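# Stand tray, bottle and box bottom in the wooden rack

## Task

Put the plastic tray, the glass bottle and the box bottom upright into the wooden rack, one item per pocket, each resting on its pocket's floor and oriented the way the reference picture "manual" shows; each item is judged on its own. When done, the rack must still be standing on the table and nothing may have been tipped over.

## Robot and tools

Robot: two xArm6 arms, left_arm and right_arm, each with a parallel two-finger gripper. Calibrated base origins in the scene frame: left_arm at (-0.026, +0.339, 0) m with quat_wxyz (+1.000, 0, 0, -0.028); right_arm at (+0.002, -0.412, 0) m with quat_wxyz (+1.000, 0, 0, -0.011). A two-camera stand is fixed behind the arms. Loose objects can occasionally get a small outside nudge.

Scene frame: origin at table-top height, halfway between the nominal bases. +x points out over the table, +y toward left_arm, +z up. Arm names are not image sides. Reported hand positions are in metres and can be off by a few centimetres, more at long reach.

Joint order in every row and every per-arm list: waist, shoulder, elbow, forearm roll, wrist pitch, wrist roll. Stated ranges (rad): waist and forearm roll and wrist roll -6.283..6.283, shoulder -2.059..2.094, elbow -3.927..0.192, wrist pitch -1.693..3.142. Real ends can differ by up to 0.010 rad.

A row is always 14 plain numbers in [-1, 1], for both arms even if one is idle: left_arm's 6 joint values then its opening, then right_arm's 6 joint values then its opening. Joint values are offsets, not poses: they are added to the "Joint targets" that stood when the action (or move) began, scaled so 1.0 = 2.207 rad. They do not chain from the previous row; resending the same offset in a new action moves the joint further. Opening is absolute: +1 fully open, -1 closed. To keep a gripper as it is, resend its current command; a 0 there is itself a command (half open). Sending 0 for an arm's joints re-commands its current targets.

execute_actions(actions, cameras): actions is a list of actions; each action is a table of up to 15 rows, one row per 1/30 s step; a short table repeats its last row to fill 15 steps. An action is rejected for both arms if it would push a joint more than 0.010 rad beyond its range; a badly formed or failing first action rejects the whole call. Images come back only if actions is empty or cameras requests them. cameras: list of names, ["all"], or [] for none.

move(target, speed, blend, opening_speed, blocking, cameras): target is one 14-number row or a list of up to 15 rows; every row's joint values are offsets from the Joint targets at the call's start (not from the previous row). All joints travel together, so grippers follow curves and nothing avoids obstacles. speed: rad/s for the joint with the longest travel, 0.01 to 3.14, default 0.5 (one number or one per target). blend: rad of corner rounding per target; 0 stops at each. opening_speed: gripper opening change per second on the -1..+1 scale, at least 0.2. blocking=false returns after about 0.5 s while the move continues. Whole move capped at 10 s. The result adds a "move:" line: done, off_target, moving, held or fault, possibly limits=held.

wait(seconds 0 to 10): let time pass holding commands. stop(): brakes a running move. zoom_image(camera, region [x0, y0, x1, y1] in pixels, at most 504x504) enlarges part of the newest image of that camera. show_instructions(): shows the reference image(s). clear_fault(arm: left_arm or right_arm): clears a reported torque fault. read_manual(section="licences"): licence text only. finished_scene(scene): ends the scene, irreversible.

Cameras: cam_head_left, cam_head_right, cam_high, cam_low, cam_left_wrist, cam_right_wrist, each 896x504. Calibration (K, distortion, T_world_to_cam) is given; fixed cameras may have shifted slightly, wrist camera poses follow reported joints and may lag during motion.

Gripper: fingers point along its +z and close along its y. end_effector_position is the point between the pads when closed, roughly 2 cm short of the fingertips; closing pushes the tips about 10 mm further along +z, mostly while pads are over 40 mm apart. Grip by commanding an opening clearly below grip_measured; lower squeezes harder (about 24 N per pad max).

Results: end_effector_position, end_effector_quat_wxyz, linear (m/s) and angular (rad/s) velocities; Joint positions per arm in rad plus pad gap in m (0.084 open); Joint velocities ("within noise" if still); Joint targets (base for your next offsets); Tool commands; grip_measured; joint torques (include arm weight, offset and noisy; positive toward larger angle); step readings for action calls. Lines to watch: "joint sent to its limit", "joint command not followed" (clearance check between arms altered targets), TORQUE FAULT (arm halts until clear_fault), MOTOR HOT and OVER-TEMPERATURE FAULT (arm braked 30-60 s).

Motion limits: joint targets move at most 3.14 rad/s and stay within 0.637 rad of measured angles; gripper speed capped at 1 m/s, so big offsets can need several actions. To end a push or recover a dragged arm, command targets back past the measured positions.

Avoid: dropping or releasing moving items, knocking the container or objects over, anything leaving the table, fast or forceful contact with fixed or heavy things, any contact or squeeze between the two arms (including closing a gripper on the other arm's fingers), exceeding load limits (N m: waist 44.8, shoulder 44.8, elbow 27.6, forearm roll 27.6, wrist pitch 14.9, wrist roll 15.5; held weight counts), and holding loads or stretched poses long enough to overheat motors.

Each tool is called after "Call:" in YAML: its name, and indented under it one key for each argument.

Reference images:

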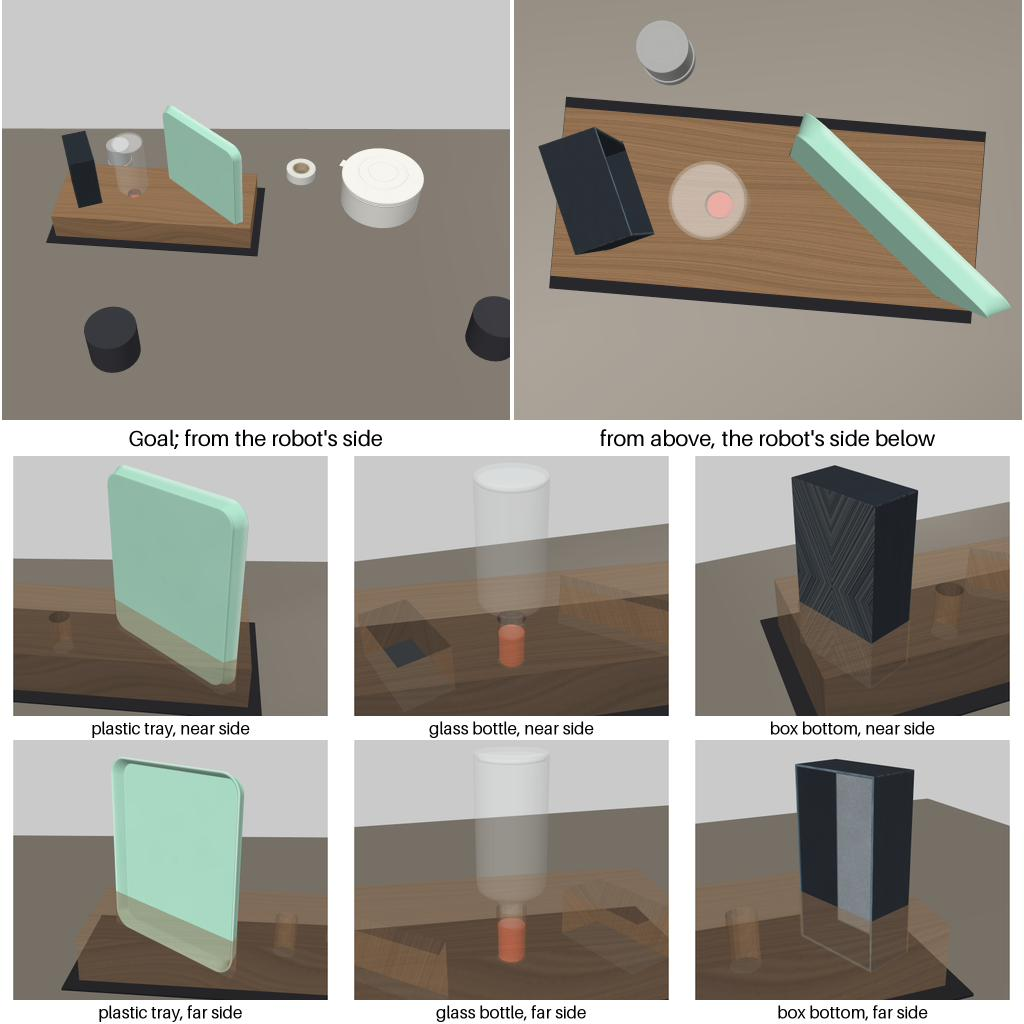

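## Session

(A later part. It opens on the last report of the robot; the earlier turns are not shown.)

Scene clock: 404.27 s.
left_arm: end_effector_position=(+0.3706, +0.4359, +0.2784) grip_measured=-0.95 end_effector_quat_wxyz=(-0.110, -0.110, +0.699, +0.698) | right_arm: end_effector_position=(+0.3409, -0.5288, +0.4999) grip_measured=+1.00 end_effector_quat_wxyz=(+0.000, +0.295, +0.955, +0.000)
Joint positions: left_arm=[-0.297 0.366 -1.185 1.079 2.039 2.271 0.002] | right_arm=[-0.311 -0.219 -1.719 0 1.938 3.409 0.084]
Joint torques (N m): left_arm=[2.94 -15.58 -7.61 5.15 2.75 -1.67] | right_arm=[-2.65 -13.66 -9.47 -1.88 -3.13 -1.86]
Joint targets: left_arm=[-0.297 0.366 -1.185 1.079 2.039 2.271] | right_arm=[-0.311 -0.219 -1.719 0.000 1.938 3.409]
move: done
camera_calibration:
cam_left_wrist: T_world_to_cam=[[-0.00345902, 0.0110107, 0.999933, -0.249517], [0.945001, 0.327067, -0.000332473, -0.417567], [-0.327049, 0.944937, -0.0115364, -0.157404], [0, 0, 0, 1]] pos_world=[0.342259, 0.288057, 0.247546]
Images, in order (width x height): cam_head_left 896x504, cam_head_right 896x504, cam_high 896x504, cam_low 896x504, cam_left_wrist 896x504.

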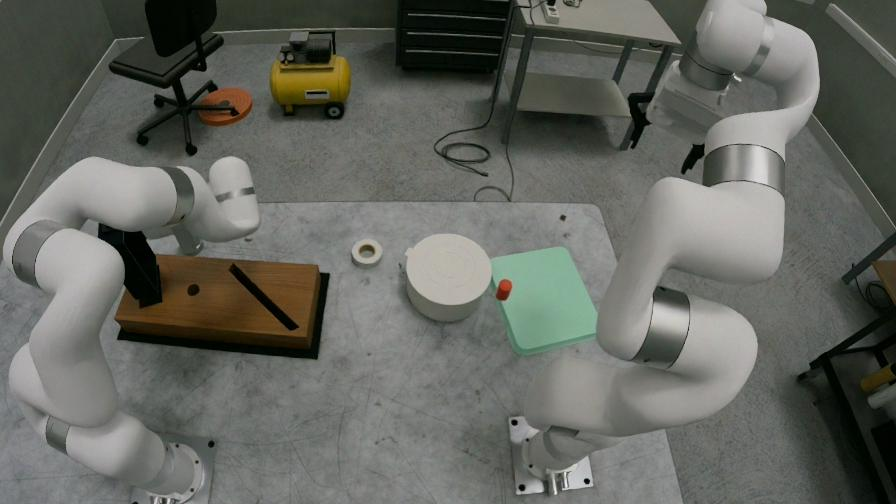

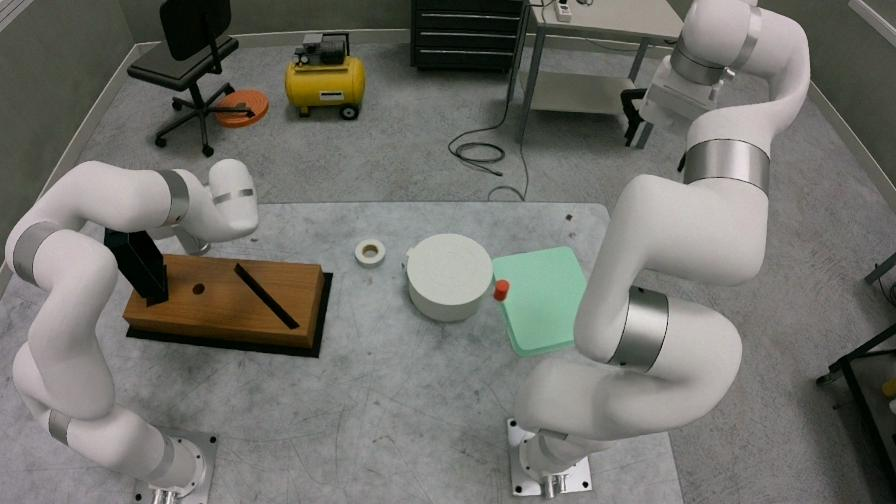

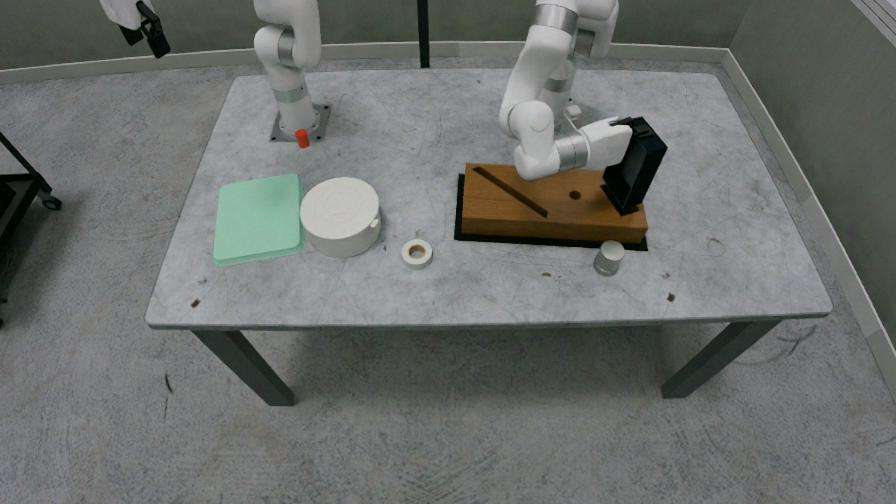

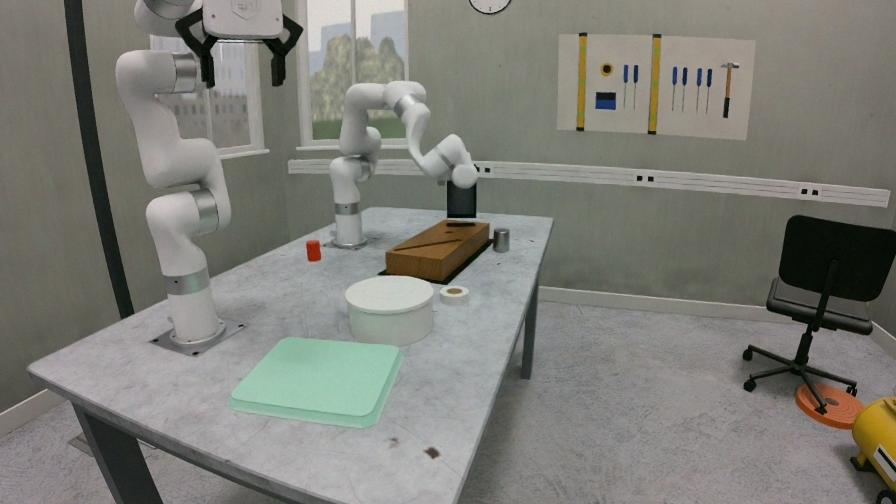

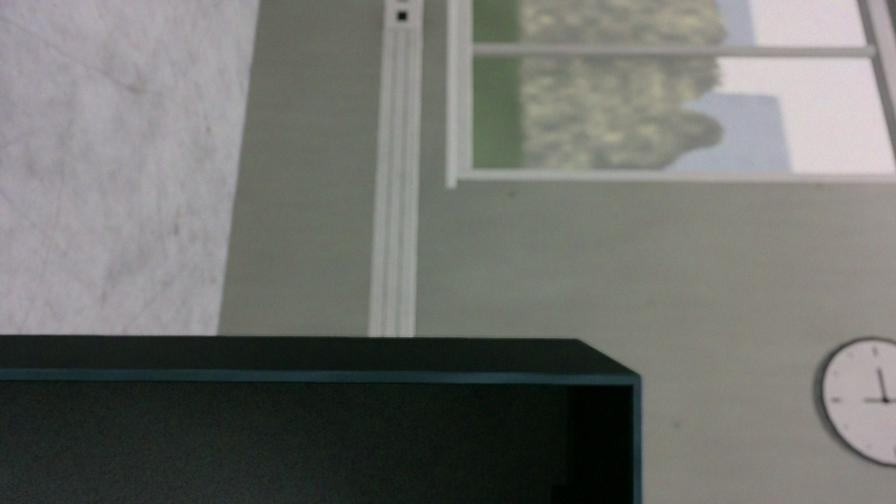

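Call:
move:
  target: [0.0069,0.0250,-0.0061,-0.0133,-0.0055,-0.0206,-1.0,0,0,0,0,0,0,1.0]
  speed: 0.3
  cameras: ["cam_head_left","cam_head_right","cam_high","cam_low"]

Call:
zoom_image:
  camera: "cam_head_left"
  region: [120, 250, 180, 320]

Call:
zoom_image:
  camera: "cam_high"
  region: [590, 160, 660, 230]

Call:
zoom_image:
  camera: "cam_low"
  region: [440, 200, 490, 240]

Call:
zoom_image:
  camera: "cam_head_right"
  region: [120, 250, 190, 320]

Scene clock: 479.77 s.
left_arm: end_effector_position=(+0.3687, +0.4387, +0.2549) grip_measured=-0.95 end_effector_quat_wxyz=(-0.120, -0.120, +0.697, +0.697) | right_arm: end_effector_position=(+0.3409, -0.5288, +0.4999) grip_measured=+1.00 end_effector_quat_wxyz=(+0.000, +0.295, +0.955, +0.000)
Joint positions: left_arm=[-0.282 0.421 -1.199 1.05 2.026 2.225 0.002] | right_arm=[-0.311 -0.219 -1.719 0 1.938 3.409 0.084]
Joint torques (N m): left_arm=[2.93 -16.08 -11.19 -1.3 -0.38 -1.65] | right_arm=[-2.56 -13.4 -9.44 -1.68 -3.15 -1.89]
Joint targets: left_arm=[-0.282 0.421 -1.199 1.050 2.026 2.225] | right_arm=[-0.311 -0.219 -1.719 0.000 1.938 3.409]
move: done
Images, in order (width x height): cam_head_left 896x504, cam_head_right 896x504, cam_high 896x504, cam_low 896x504.

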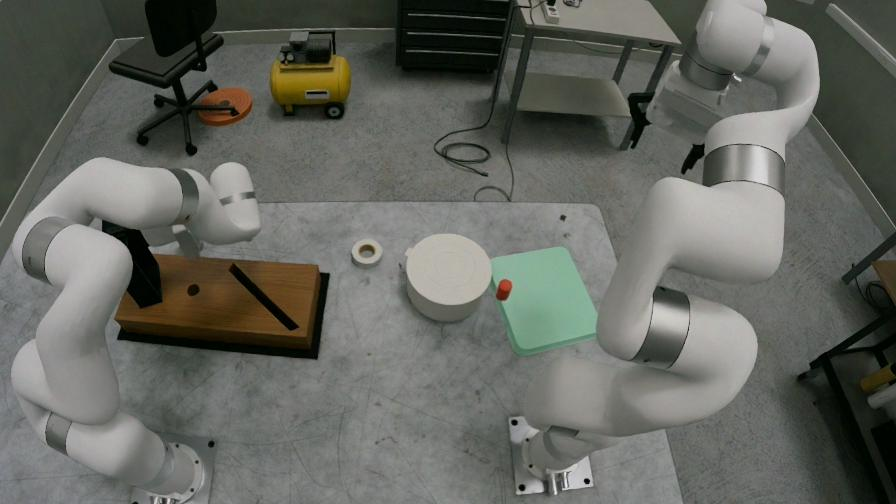

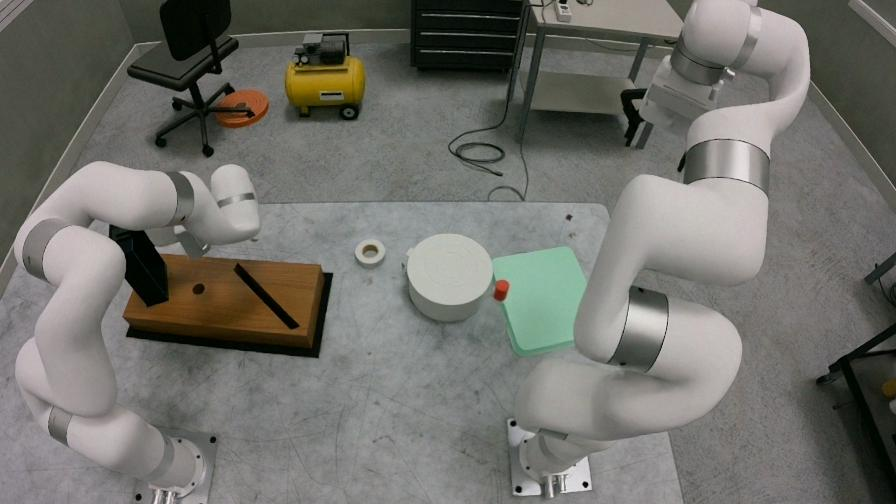

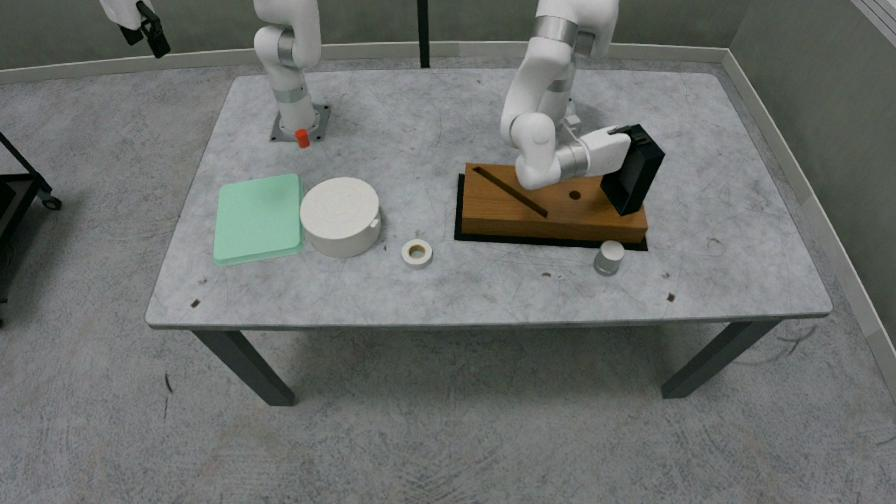

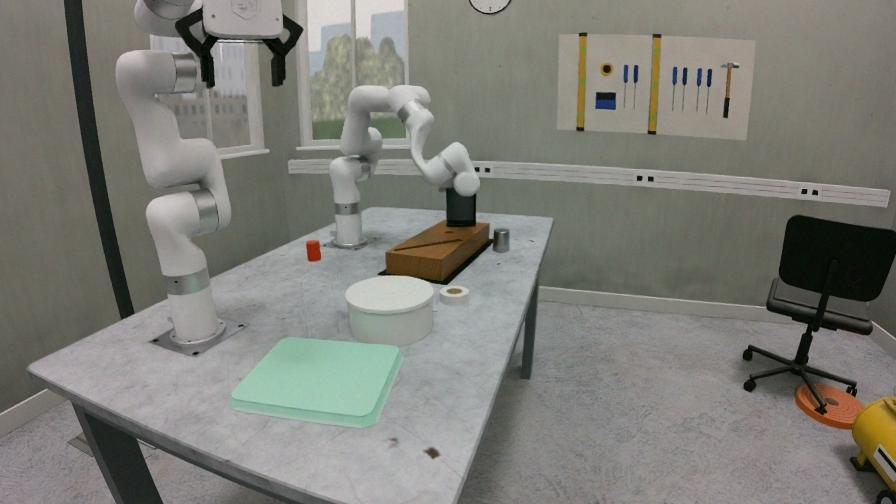

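Scaled by 7.200 from the camera's 896x504 image, which has a finer 1280x720 frame.

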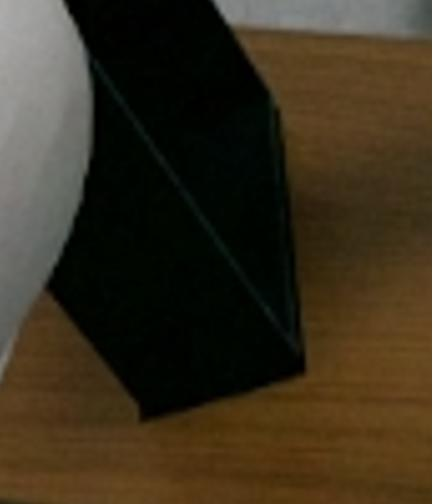

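Scaled by 7.200 from the camera's 896x504 image, which has a finer 1280x720 frame.

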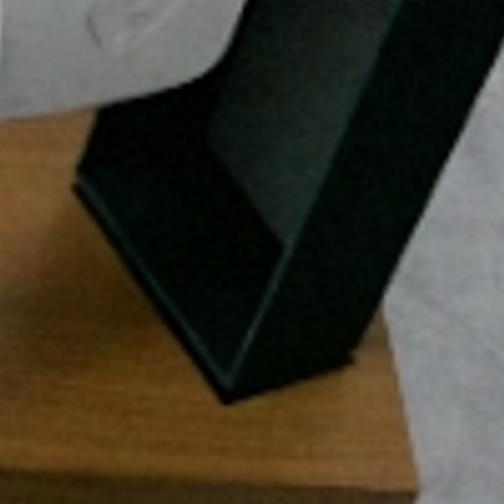

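Scaled by 10.080 from the camera's 896x504 image, which has a finer 1280x720 frame.

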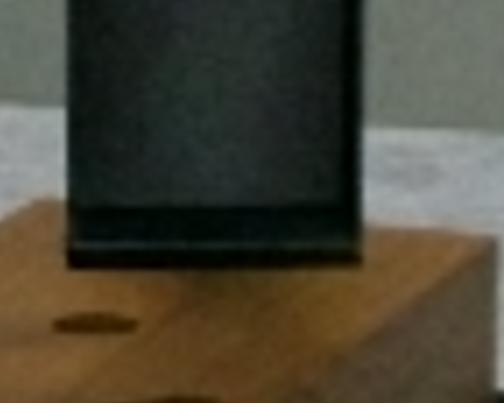

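Scaled by 7.200 from the camera's 896x504 image, which has a finer 1280x720 frame.

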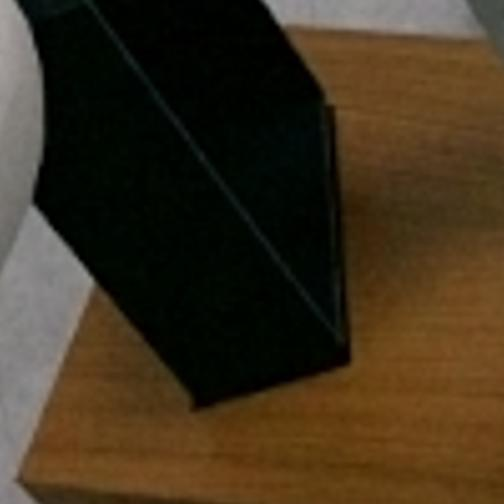

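Call:
move:
  target:
    - [0.0017,0.0061,0.0025,-0.0025,-0.0041,-0.0069,-1.0,0,0,0,0,0,0,1.0]
    - [0.0022,0.0141,0.0021,-0.0050,-0.0083,-0.0138,-1.0,0,0,0,0,0,0,1.0]
  speed: [0.1,0.04]
  cameras: ["cam_head_left","cam_head_right","cam_high","cam_low"]

Call:
zoom_image:
  camera: "cam_head_left"
  region: [120, 250, 180, 320]

Call:
zoom_image:
  camera: "cam_high"
  region: [590, 160, 660, 230]

Scene clock: 505.63 s.
left_arm: end_effector_position=(+0.3674, +0.4401, +0.2382) grip_measured=-0.95 end_effector_quat_wxyz=(-0.121, -0.119, +0.696, +0.697) | right_arm: end_effector_position=(+0.3409, -0.5288, +0.4999) grip_measured=+1.00 end_effector_quat_wxyz=(+0.000, +0.295, +0.955, +0.000)
Joint positions: left_arm=[-0.277 0.452 -1.194 1.039 2.008 2.195 0.002] | right_arm=[-0.311 -0.219 -1.719 0 1.938 3.409 0.084]
Joint torques (N m): left_arm=[2.99 -16.28 -10.56 -1.98 -0.29 -1.5] | right_arm=[-2.65 -13.35 -9.32 -1.75 -3.13 -1.84]
Joint targets: left_arm=[-0.277 0.452 -1.194 1.039 2.008 2.195] | right_arm=[-0.311 -0.219 -1.719 0.000 1.938 3.409]
move: done
Images, in order (width x height): cam_head_left 896x504, cam_head_right 896x504, cam_high 896x504, cam_low 896x504.

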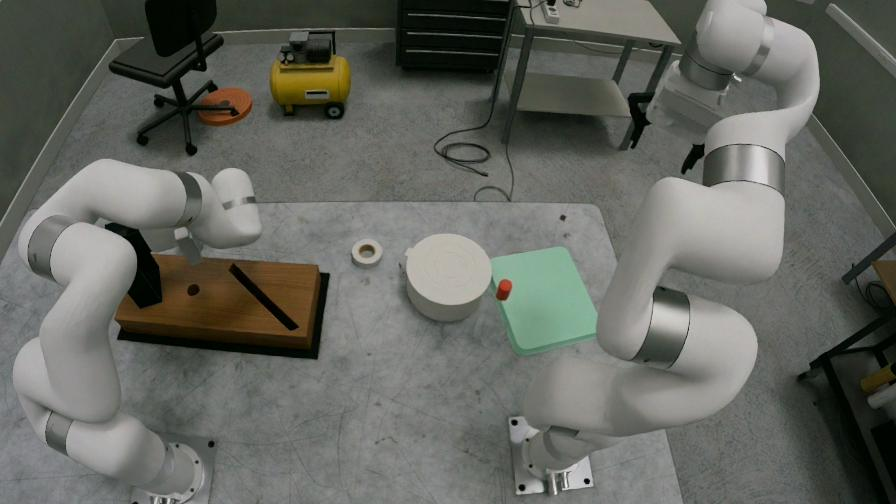

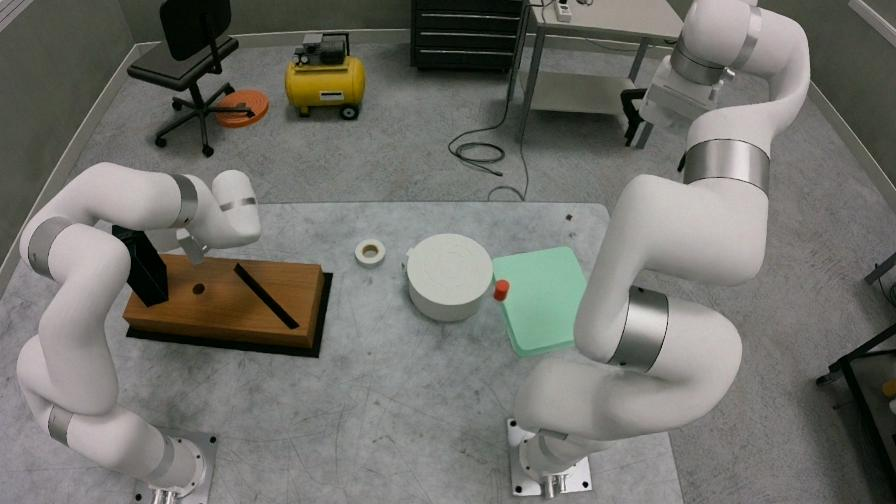

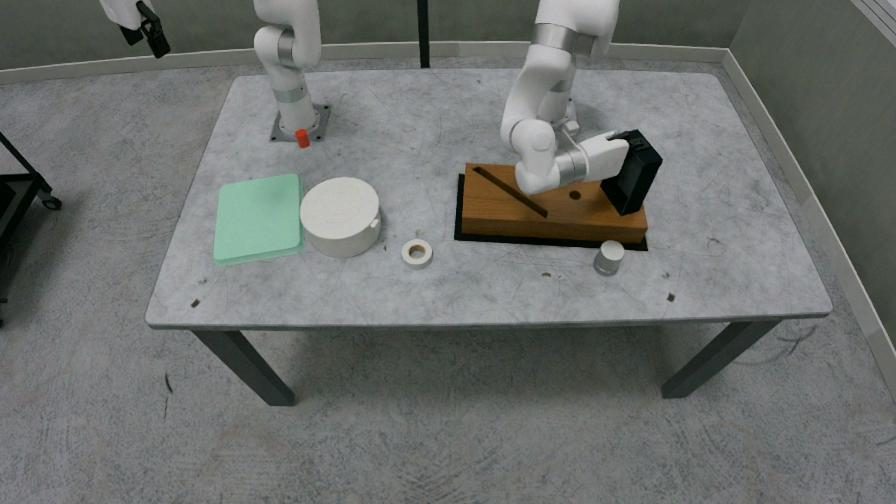

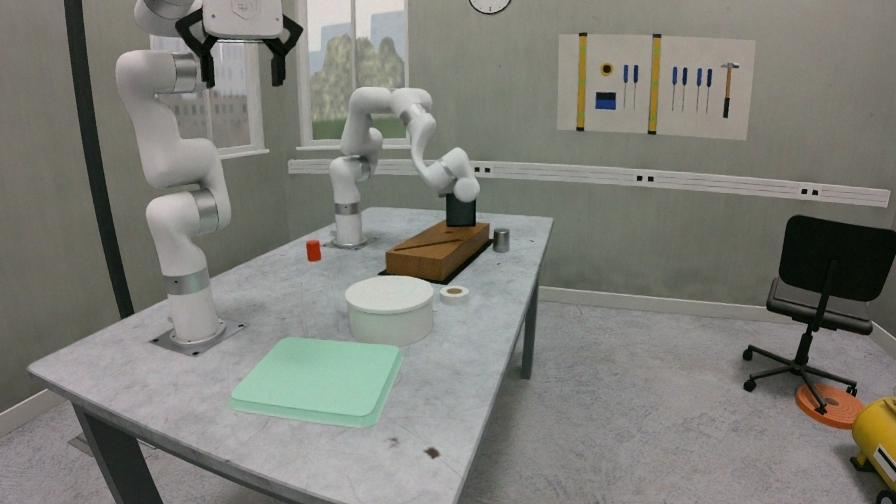

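Scaled by 7.200 from the camera's 896x504 image, which has a finer 1280x720 frame.

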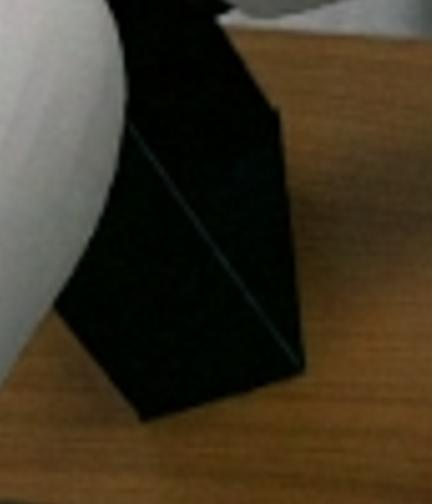

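Scaled by 7.200 from the camera's 896x504 image, which has a finer 1280x720 frame.

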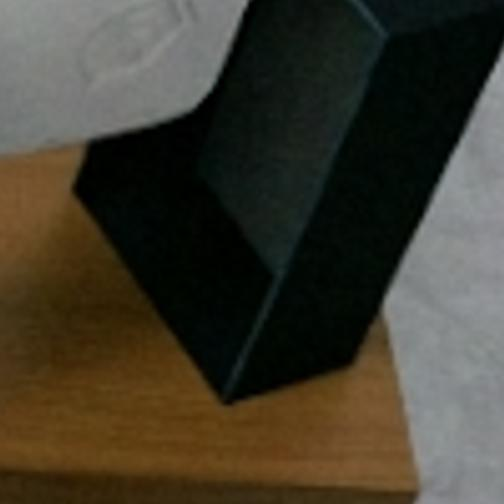

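Call:
move:
  target:
    - [0.0016,0.0215,-0.0012,-0.0067,-0.0112,-0.0187,-1.0,0,0,0,0,0,0,1.0]
    - [0.0038,0.0554,-0.0080,-0.0142,-0.0267,-0.0428,-1.0,0,0,0,0,0,0,1.0]
  speed: [0.08,0.08]
  blend: [0.01,0]
  cameras: ["cam_head_left","cam_high","cam_low","cam_left_wrist"]

Call:
zoom_image:
  camera: "cam_high"
  region: [560, 120, 680, 240]

Call:
zoom_image:
  camera: "cam_low"
  region: [430, 180, 500, 240]

Scene clock: 515.10 s.
left_arm: end_effector_position=(+0.3604, +0.4412, +0.2020) grip_measured=-0.95 end_effector_quat_wxyz=(-0.132, -0.127, +0.679, +0.711) | right_arm: end_effector_position=(+0.3409, -0.5288, +0.4999) grip_measured=+1.00 end_effector_quat_wxyz=(+0.000, +0.295, +0.955, +0.000)
Joint positions: left_arm=[-0.27 0.556 -1.21 1.012 2.009 2.112 0.002] | right_arm=[-0.311 -0.219 -1.719 0 1.938 3.409 0.084]
Joint torques (N m): left_arm=[-0.34 -18.35 -5.75 -0.77 4.1 -0.03] | right_arm=[-2.64 -13.38 -9.25 -1.79 -3.15 -1.95]
Joint targets: left_arm=[-0.270 0.556 -1.210 1.012 2.009 2.112] | right_arm=[-0.311 -0.219 -1.719 0.000 1.938 3.409]
Tool commands: left_gripper/opening=-1.0 right_gripper/opening=+1.0
TORQUE FAULT: the external load on the wrist pitch of the left arm reached its load limit, and that arm stopped. The contact can be on any part of that arm beyond that joint, not only on its tool. A torque fault puts only its own arm into a fault stop. That arm's remaining commands of this call were not run. The hold on the wrist pitch of that arm was moved back by the arm itself, up to 3 degrees, as the stop began. That arm is still stopped at the end of this call. While its stop runs, that arm, its gripper or tool too, takes no new command.
CLEAR FAULT: the left arm stays stopped (state 4) until you call clear_fault(arm="left_arm").
End effector pose when the fault began: left_arm: position (+0.3672, +0.4402, +0.1911), quat_wxyz (-0.121, -0.121, +0.695, +0.698)
Joint positions when the fault began: left_arm=[-0.27 0.557 -1.209 1.012 1.961 2.112 0.002]
move: fault (left_arm); path passed 1 of 2 targets; left_arm: the wrist pitch is farthest, 0.060 rad from its target
camera_calibration:
cam_left_wrist: T_world_to_cam=[[0.0106024, -0.0319223, 0.999434, -0.15924], [0.925015, 0.379923, 0.00232195, -0.426361], [-0.379782, 0.924467, 0.0335567, -0.147587], [0, 0, 0, 1]] pos_world=[0.340028, 0.29334, 0.165092]
Images, in order (width x height): cam_head_left 896x504, cam_high 896x504, cam_low 896x504, cam_left_wrist 896x504.

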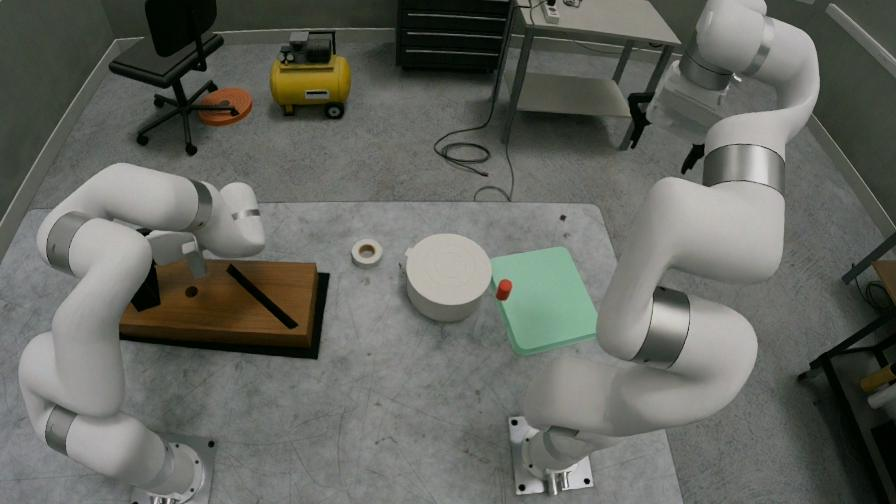

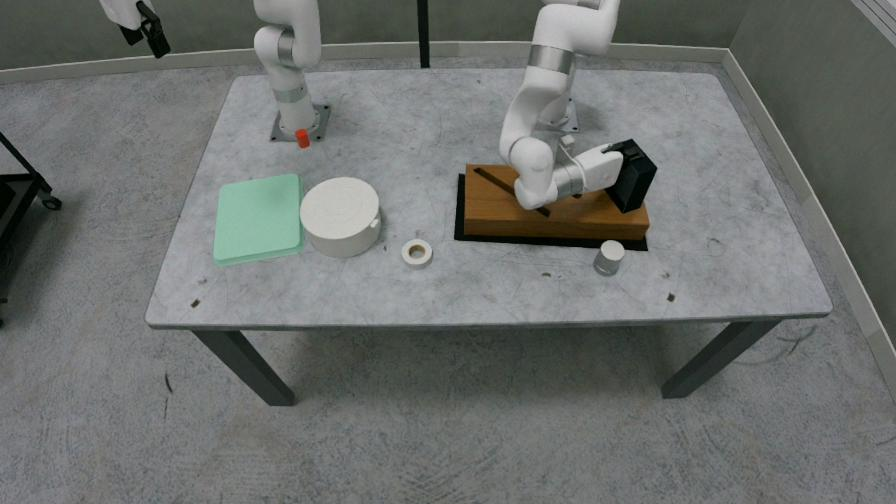

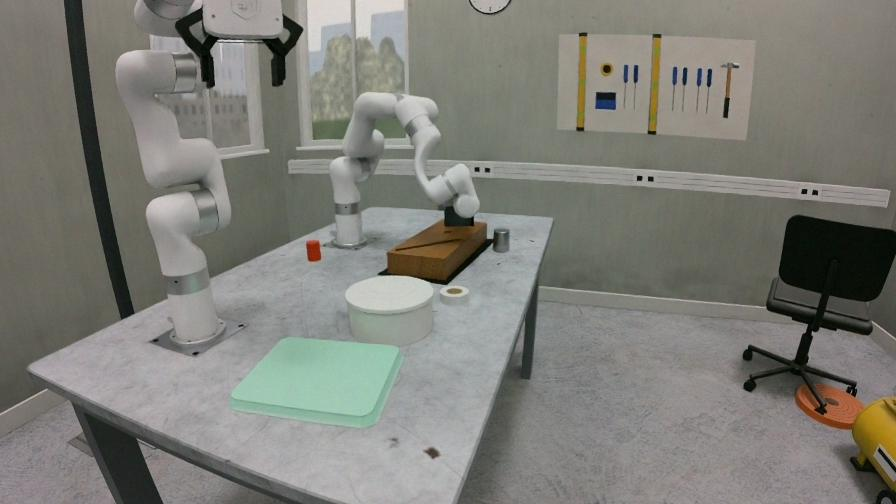

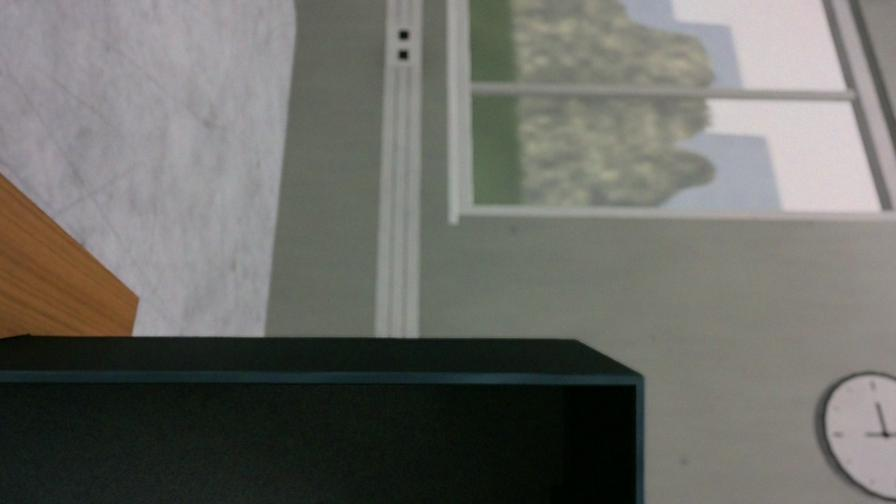

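Scaled by 4.200 from the camera's 896x504 image, which has a finer 1280x720 frame.

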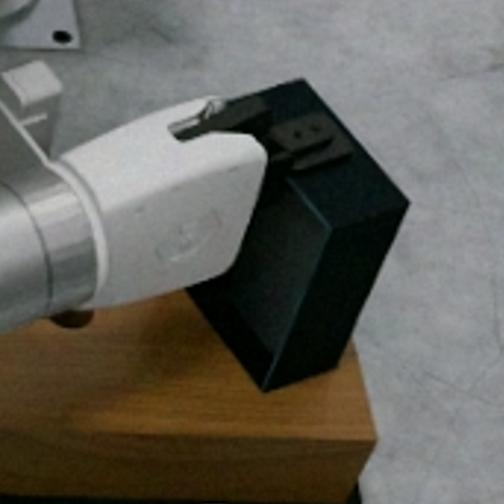

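Scaled by 7.200 from the camera's 896x504 image, which has a finer 1280x720 frame.

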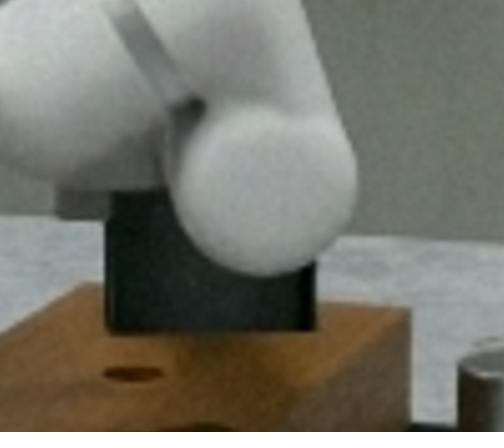

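Call:
clear_fault:
  arm: "left_arm"

Scene clock: 525.17 s.
left_arm: end_effector_position=(+0.3604, +0.4412, +0.2020) grip_measured=-0.95 end_effector_quat_wxyz=(-0.132, -0.127, +0.679, +0.711) | right_arm: end_effector_position=(+0.3409, -0.5288, +0.4999) grip_measured=+1.00 end_effector_quat_wxyz=(+0.000, +0.295, +0.955, +0.000)
Joint positions: left_arm=[-0.27 0.556 -1.21 1.012 2.009 2.112 0.002] | right_arm=[-0.311 -0.219 -1.719 0 1.938 3.409 0.084]
Joint torques (N m): left_arm=[-0.3 -18.34 -5.7 -0.62 4.04 -0.02] | right_arm=[-2.4 -13.04 -9.01 -1.84 -3.12 -1.86]
Joint targets: left_arm=[-0.270 0.556 -1.210 1.012 2.009 2.112] | right_arm=[-0.311 -0.219 -1.719 0.000 1.938 3.409]
Tool commands: left_gripper/opening=-1.0 right_gripper/opening=+1.0
TORQUE FAULT, CONTINUED: the left arm's stop, for the torque fault of the wrist pitch that an earlier result reported, is over. The call counts as one of the actions that you can send in this scene. The hold on the wrist pitch of that arm was moved back by the arm itself, up to 3 degrees, as the stop began. That arm's target is now where it stood when the stop ended, not its last command. That arm keeps its grip as last carried out and accepts commands again: back off and push less far.
CLEAR FAULT: your call cleared the left arm's torque fault. If a joint's load stays at its limit, that arm stops again at once.

Call:
move:
  target: [0,0,0,0,-0.0190,0,-1.0,0,0,0,0,0,0,1.0]
  speed: 0.1

Scene clock: 527.63 s.
left_arm: end_effector_position=(+0.3661, +0.4404, +0.1937) grip_measured=-0.95 end_effector_quat_wxyz=(-0.123, -0.122, +0.692, +0.701) | right_arm: end_effector_position=(+0.3409, -0.5288, +0.4999) grip_measured=+1.00 end_effector_quat_wxyz=(+0.000, +0.295, +0.955, +0.000)
Joint positions: left_arm=[-0.27 0.556 -1.21 1.012 1.971 2.112 0.002] | right_arm=[-0.311 -0.219 -1.719 0 1.938 3.409 0.084]
Joint torques (N m): left_arm=[-0.41 -21 -9.08 1.32 -8.44 -0.03] | right_arm=[-2.48 -13.25 -8.99 -1.74 -3.17 -1.9]
Joint targets: left_arm=[-0.270 0.556 -1.210 1.012 1.967 2.112] | right_arm=[-0.311 -0.219 -1.719 0.000 1.938 3.409]
move: done

Call:
move:
  target:
    - [0,0,0,0,0.0075,0,-1.0,0,0,0,0,0,0,1.0]
    - [0,0,0,0,0.0075,0,-0.3,0,0,0,0,0,0,1.0]
  speed: 0.1
  opening_speed: 0.5
  cameras: ["cam_high","cam_low","cam_left_wrist","cam_head_left"]

Call:
zoom_image:
  camera: "cam_high"
  region: [560, 120, 680, 240]

Scene clock: 534.03 s.
left_arm: end_effector_position=(+0.3641, +0.4407, +0.1965) grip_measured=-0.32 end_effector_quat_wxyz=(-0.126, -0.124, +0.688, +0.704) | right_arm: end_effector_position=(+0.3409, -0.5288, +0.4999) grip_measured=+1.00 end_effector_quat_wxyz=(+0.000, +0.295, +0.955, +0.000)
Joint positions: left_arm=[-0.27 0.556 -1.21 1.012 1.984 2.112 0.03] | right_arm=[-0.311 -0.219 -1.719 0 1.938 3.409 0.084]
Joint torques (N m): left_arm=[-0.43 -27.84 -6.4 1.34 2.68 0.03] | right_arm=[-2.53 -12.88 -8.9 -1.82 -3.11 -1.8]
Joint targets: left_arm=[-0.270 0.556 -1.210 1.012 1.984 2.112] | right_arm=[-0.311 -0.219 -1.719 0.000 1.938 3.409]
move: done
camera_calibration:
cam_left_wrist: T_world_to_cam=[[0.00306036, -0.0115382, 0.999929, -0.160178], [0.929889, 0.367838, 0.00139848, -0.425891], [-0.367828, 0.929818, 0.0118549, -0.148006], [0, 0, 0, 1]] pos_world=[0.342081, 0.292429, 0.162516]
Images, in order (width x height): cam_head_left 896x504, cam_high 896x504, cam_low 896x504, cam_left_wrist 896x504.

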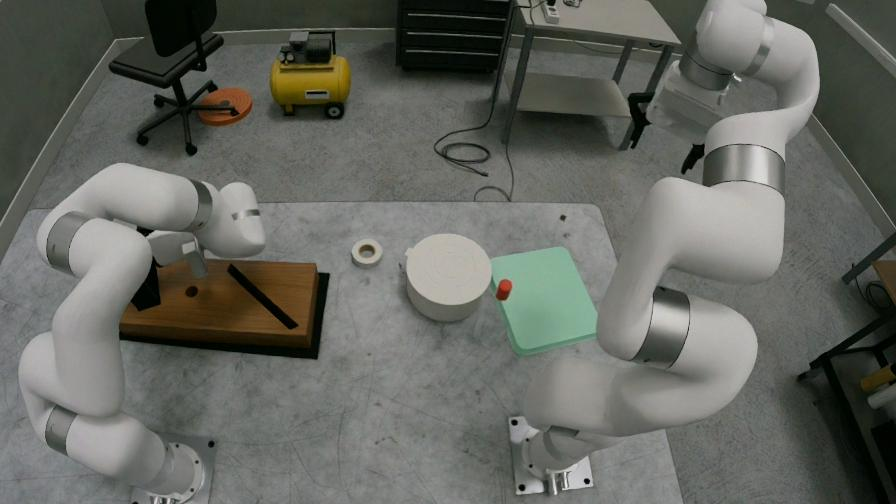

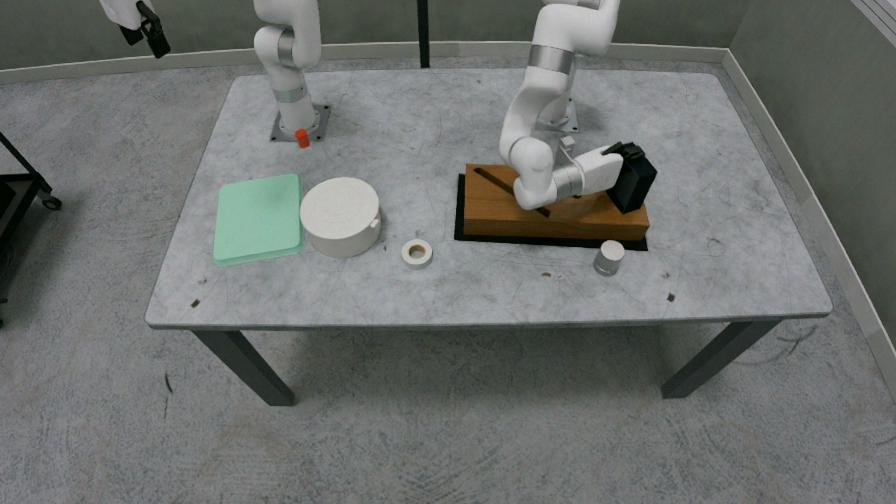

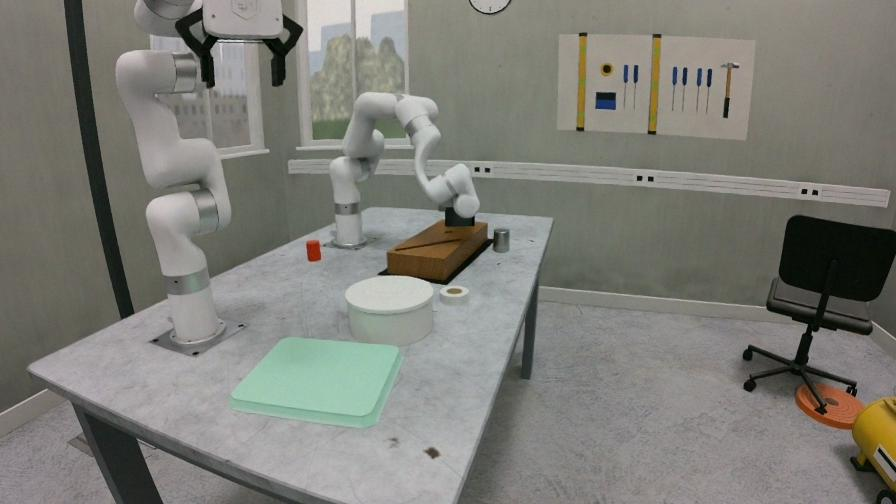

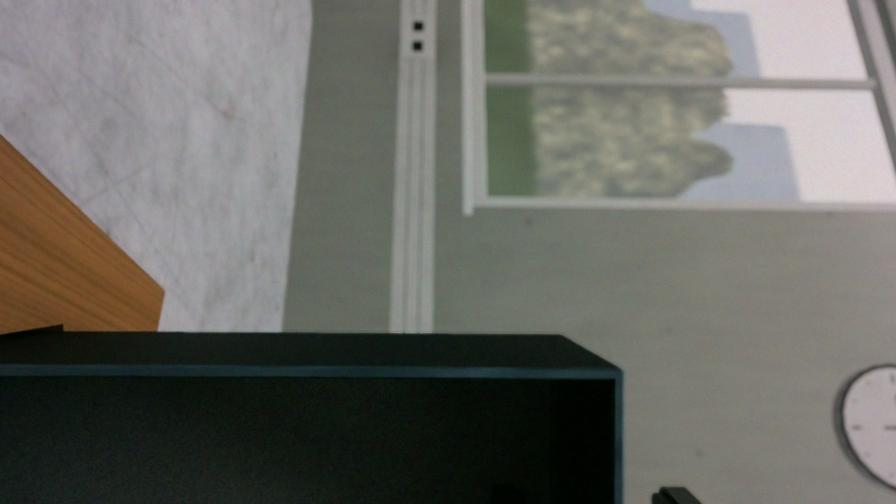

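Scaled by 4.200 from the camera's 896x504 image, which has a finer 1280x720 frame.

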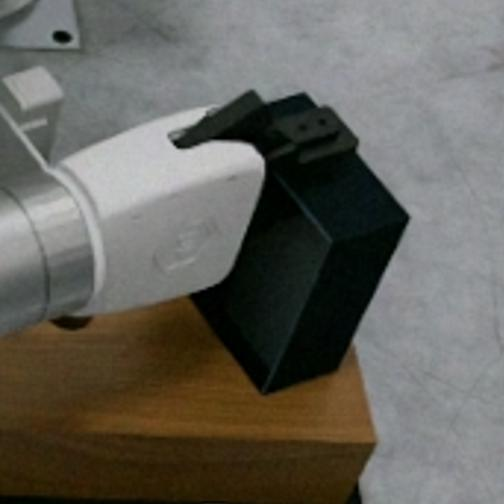

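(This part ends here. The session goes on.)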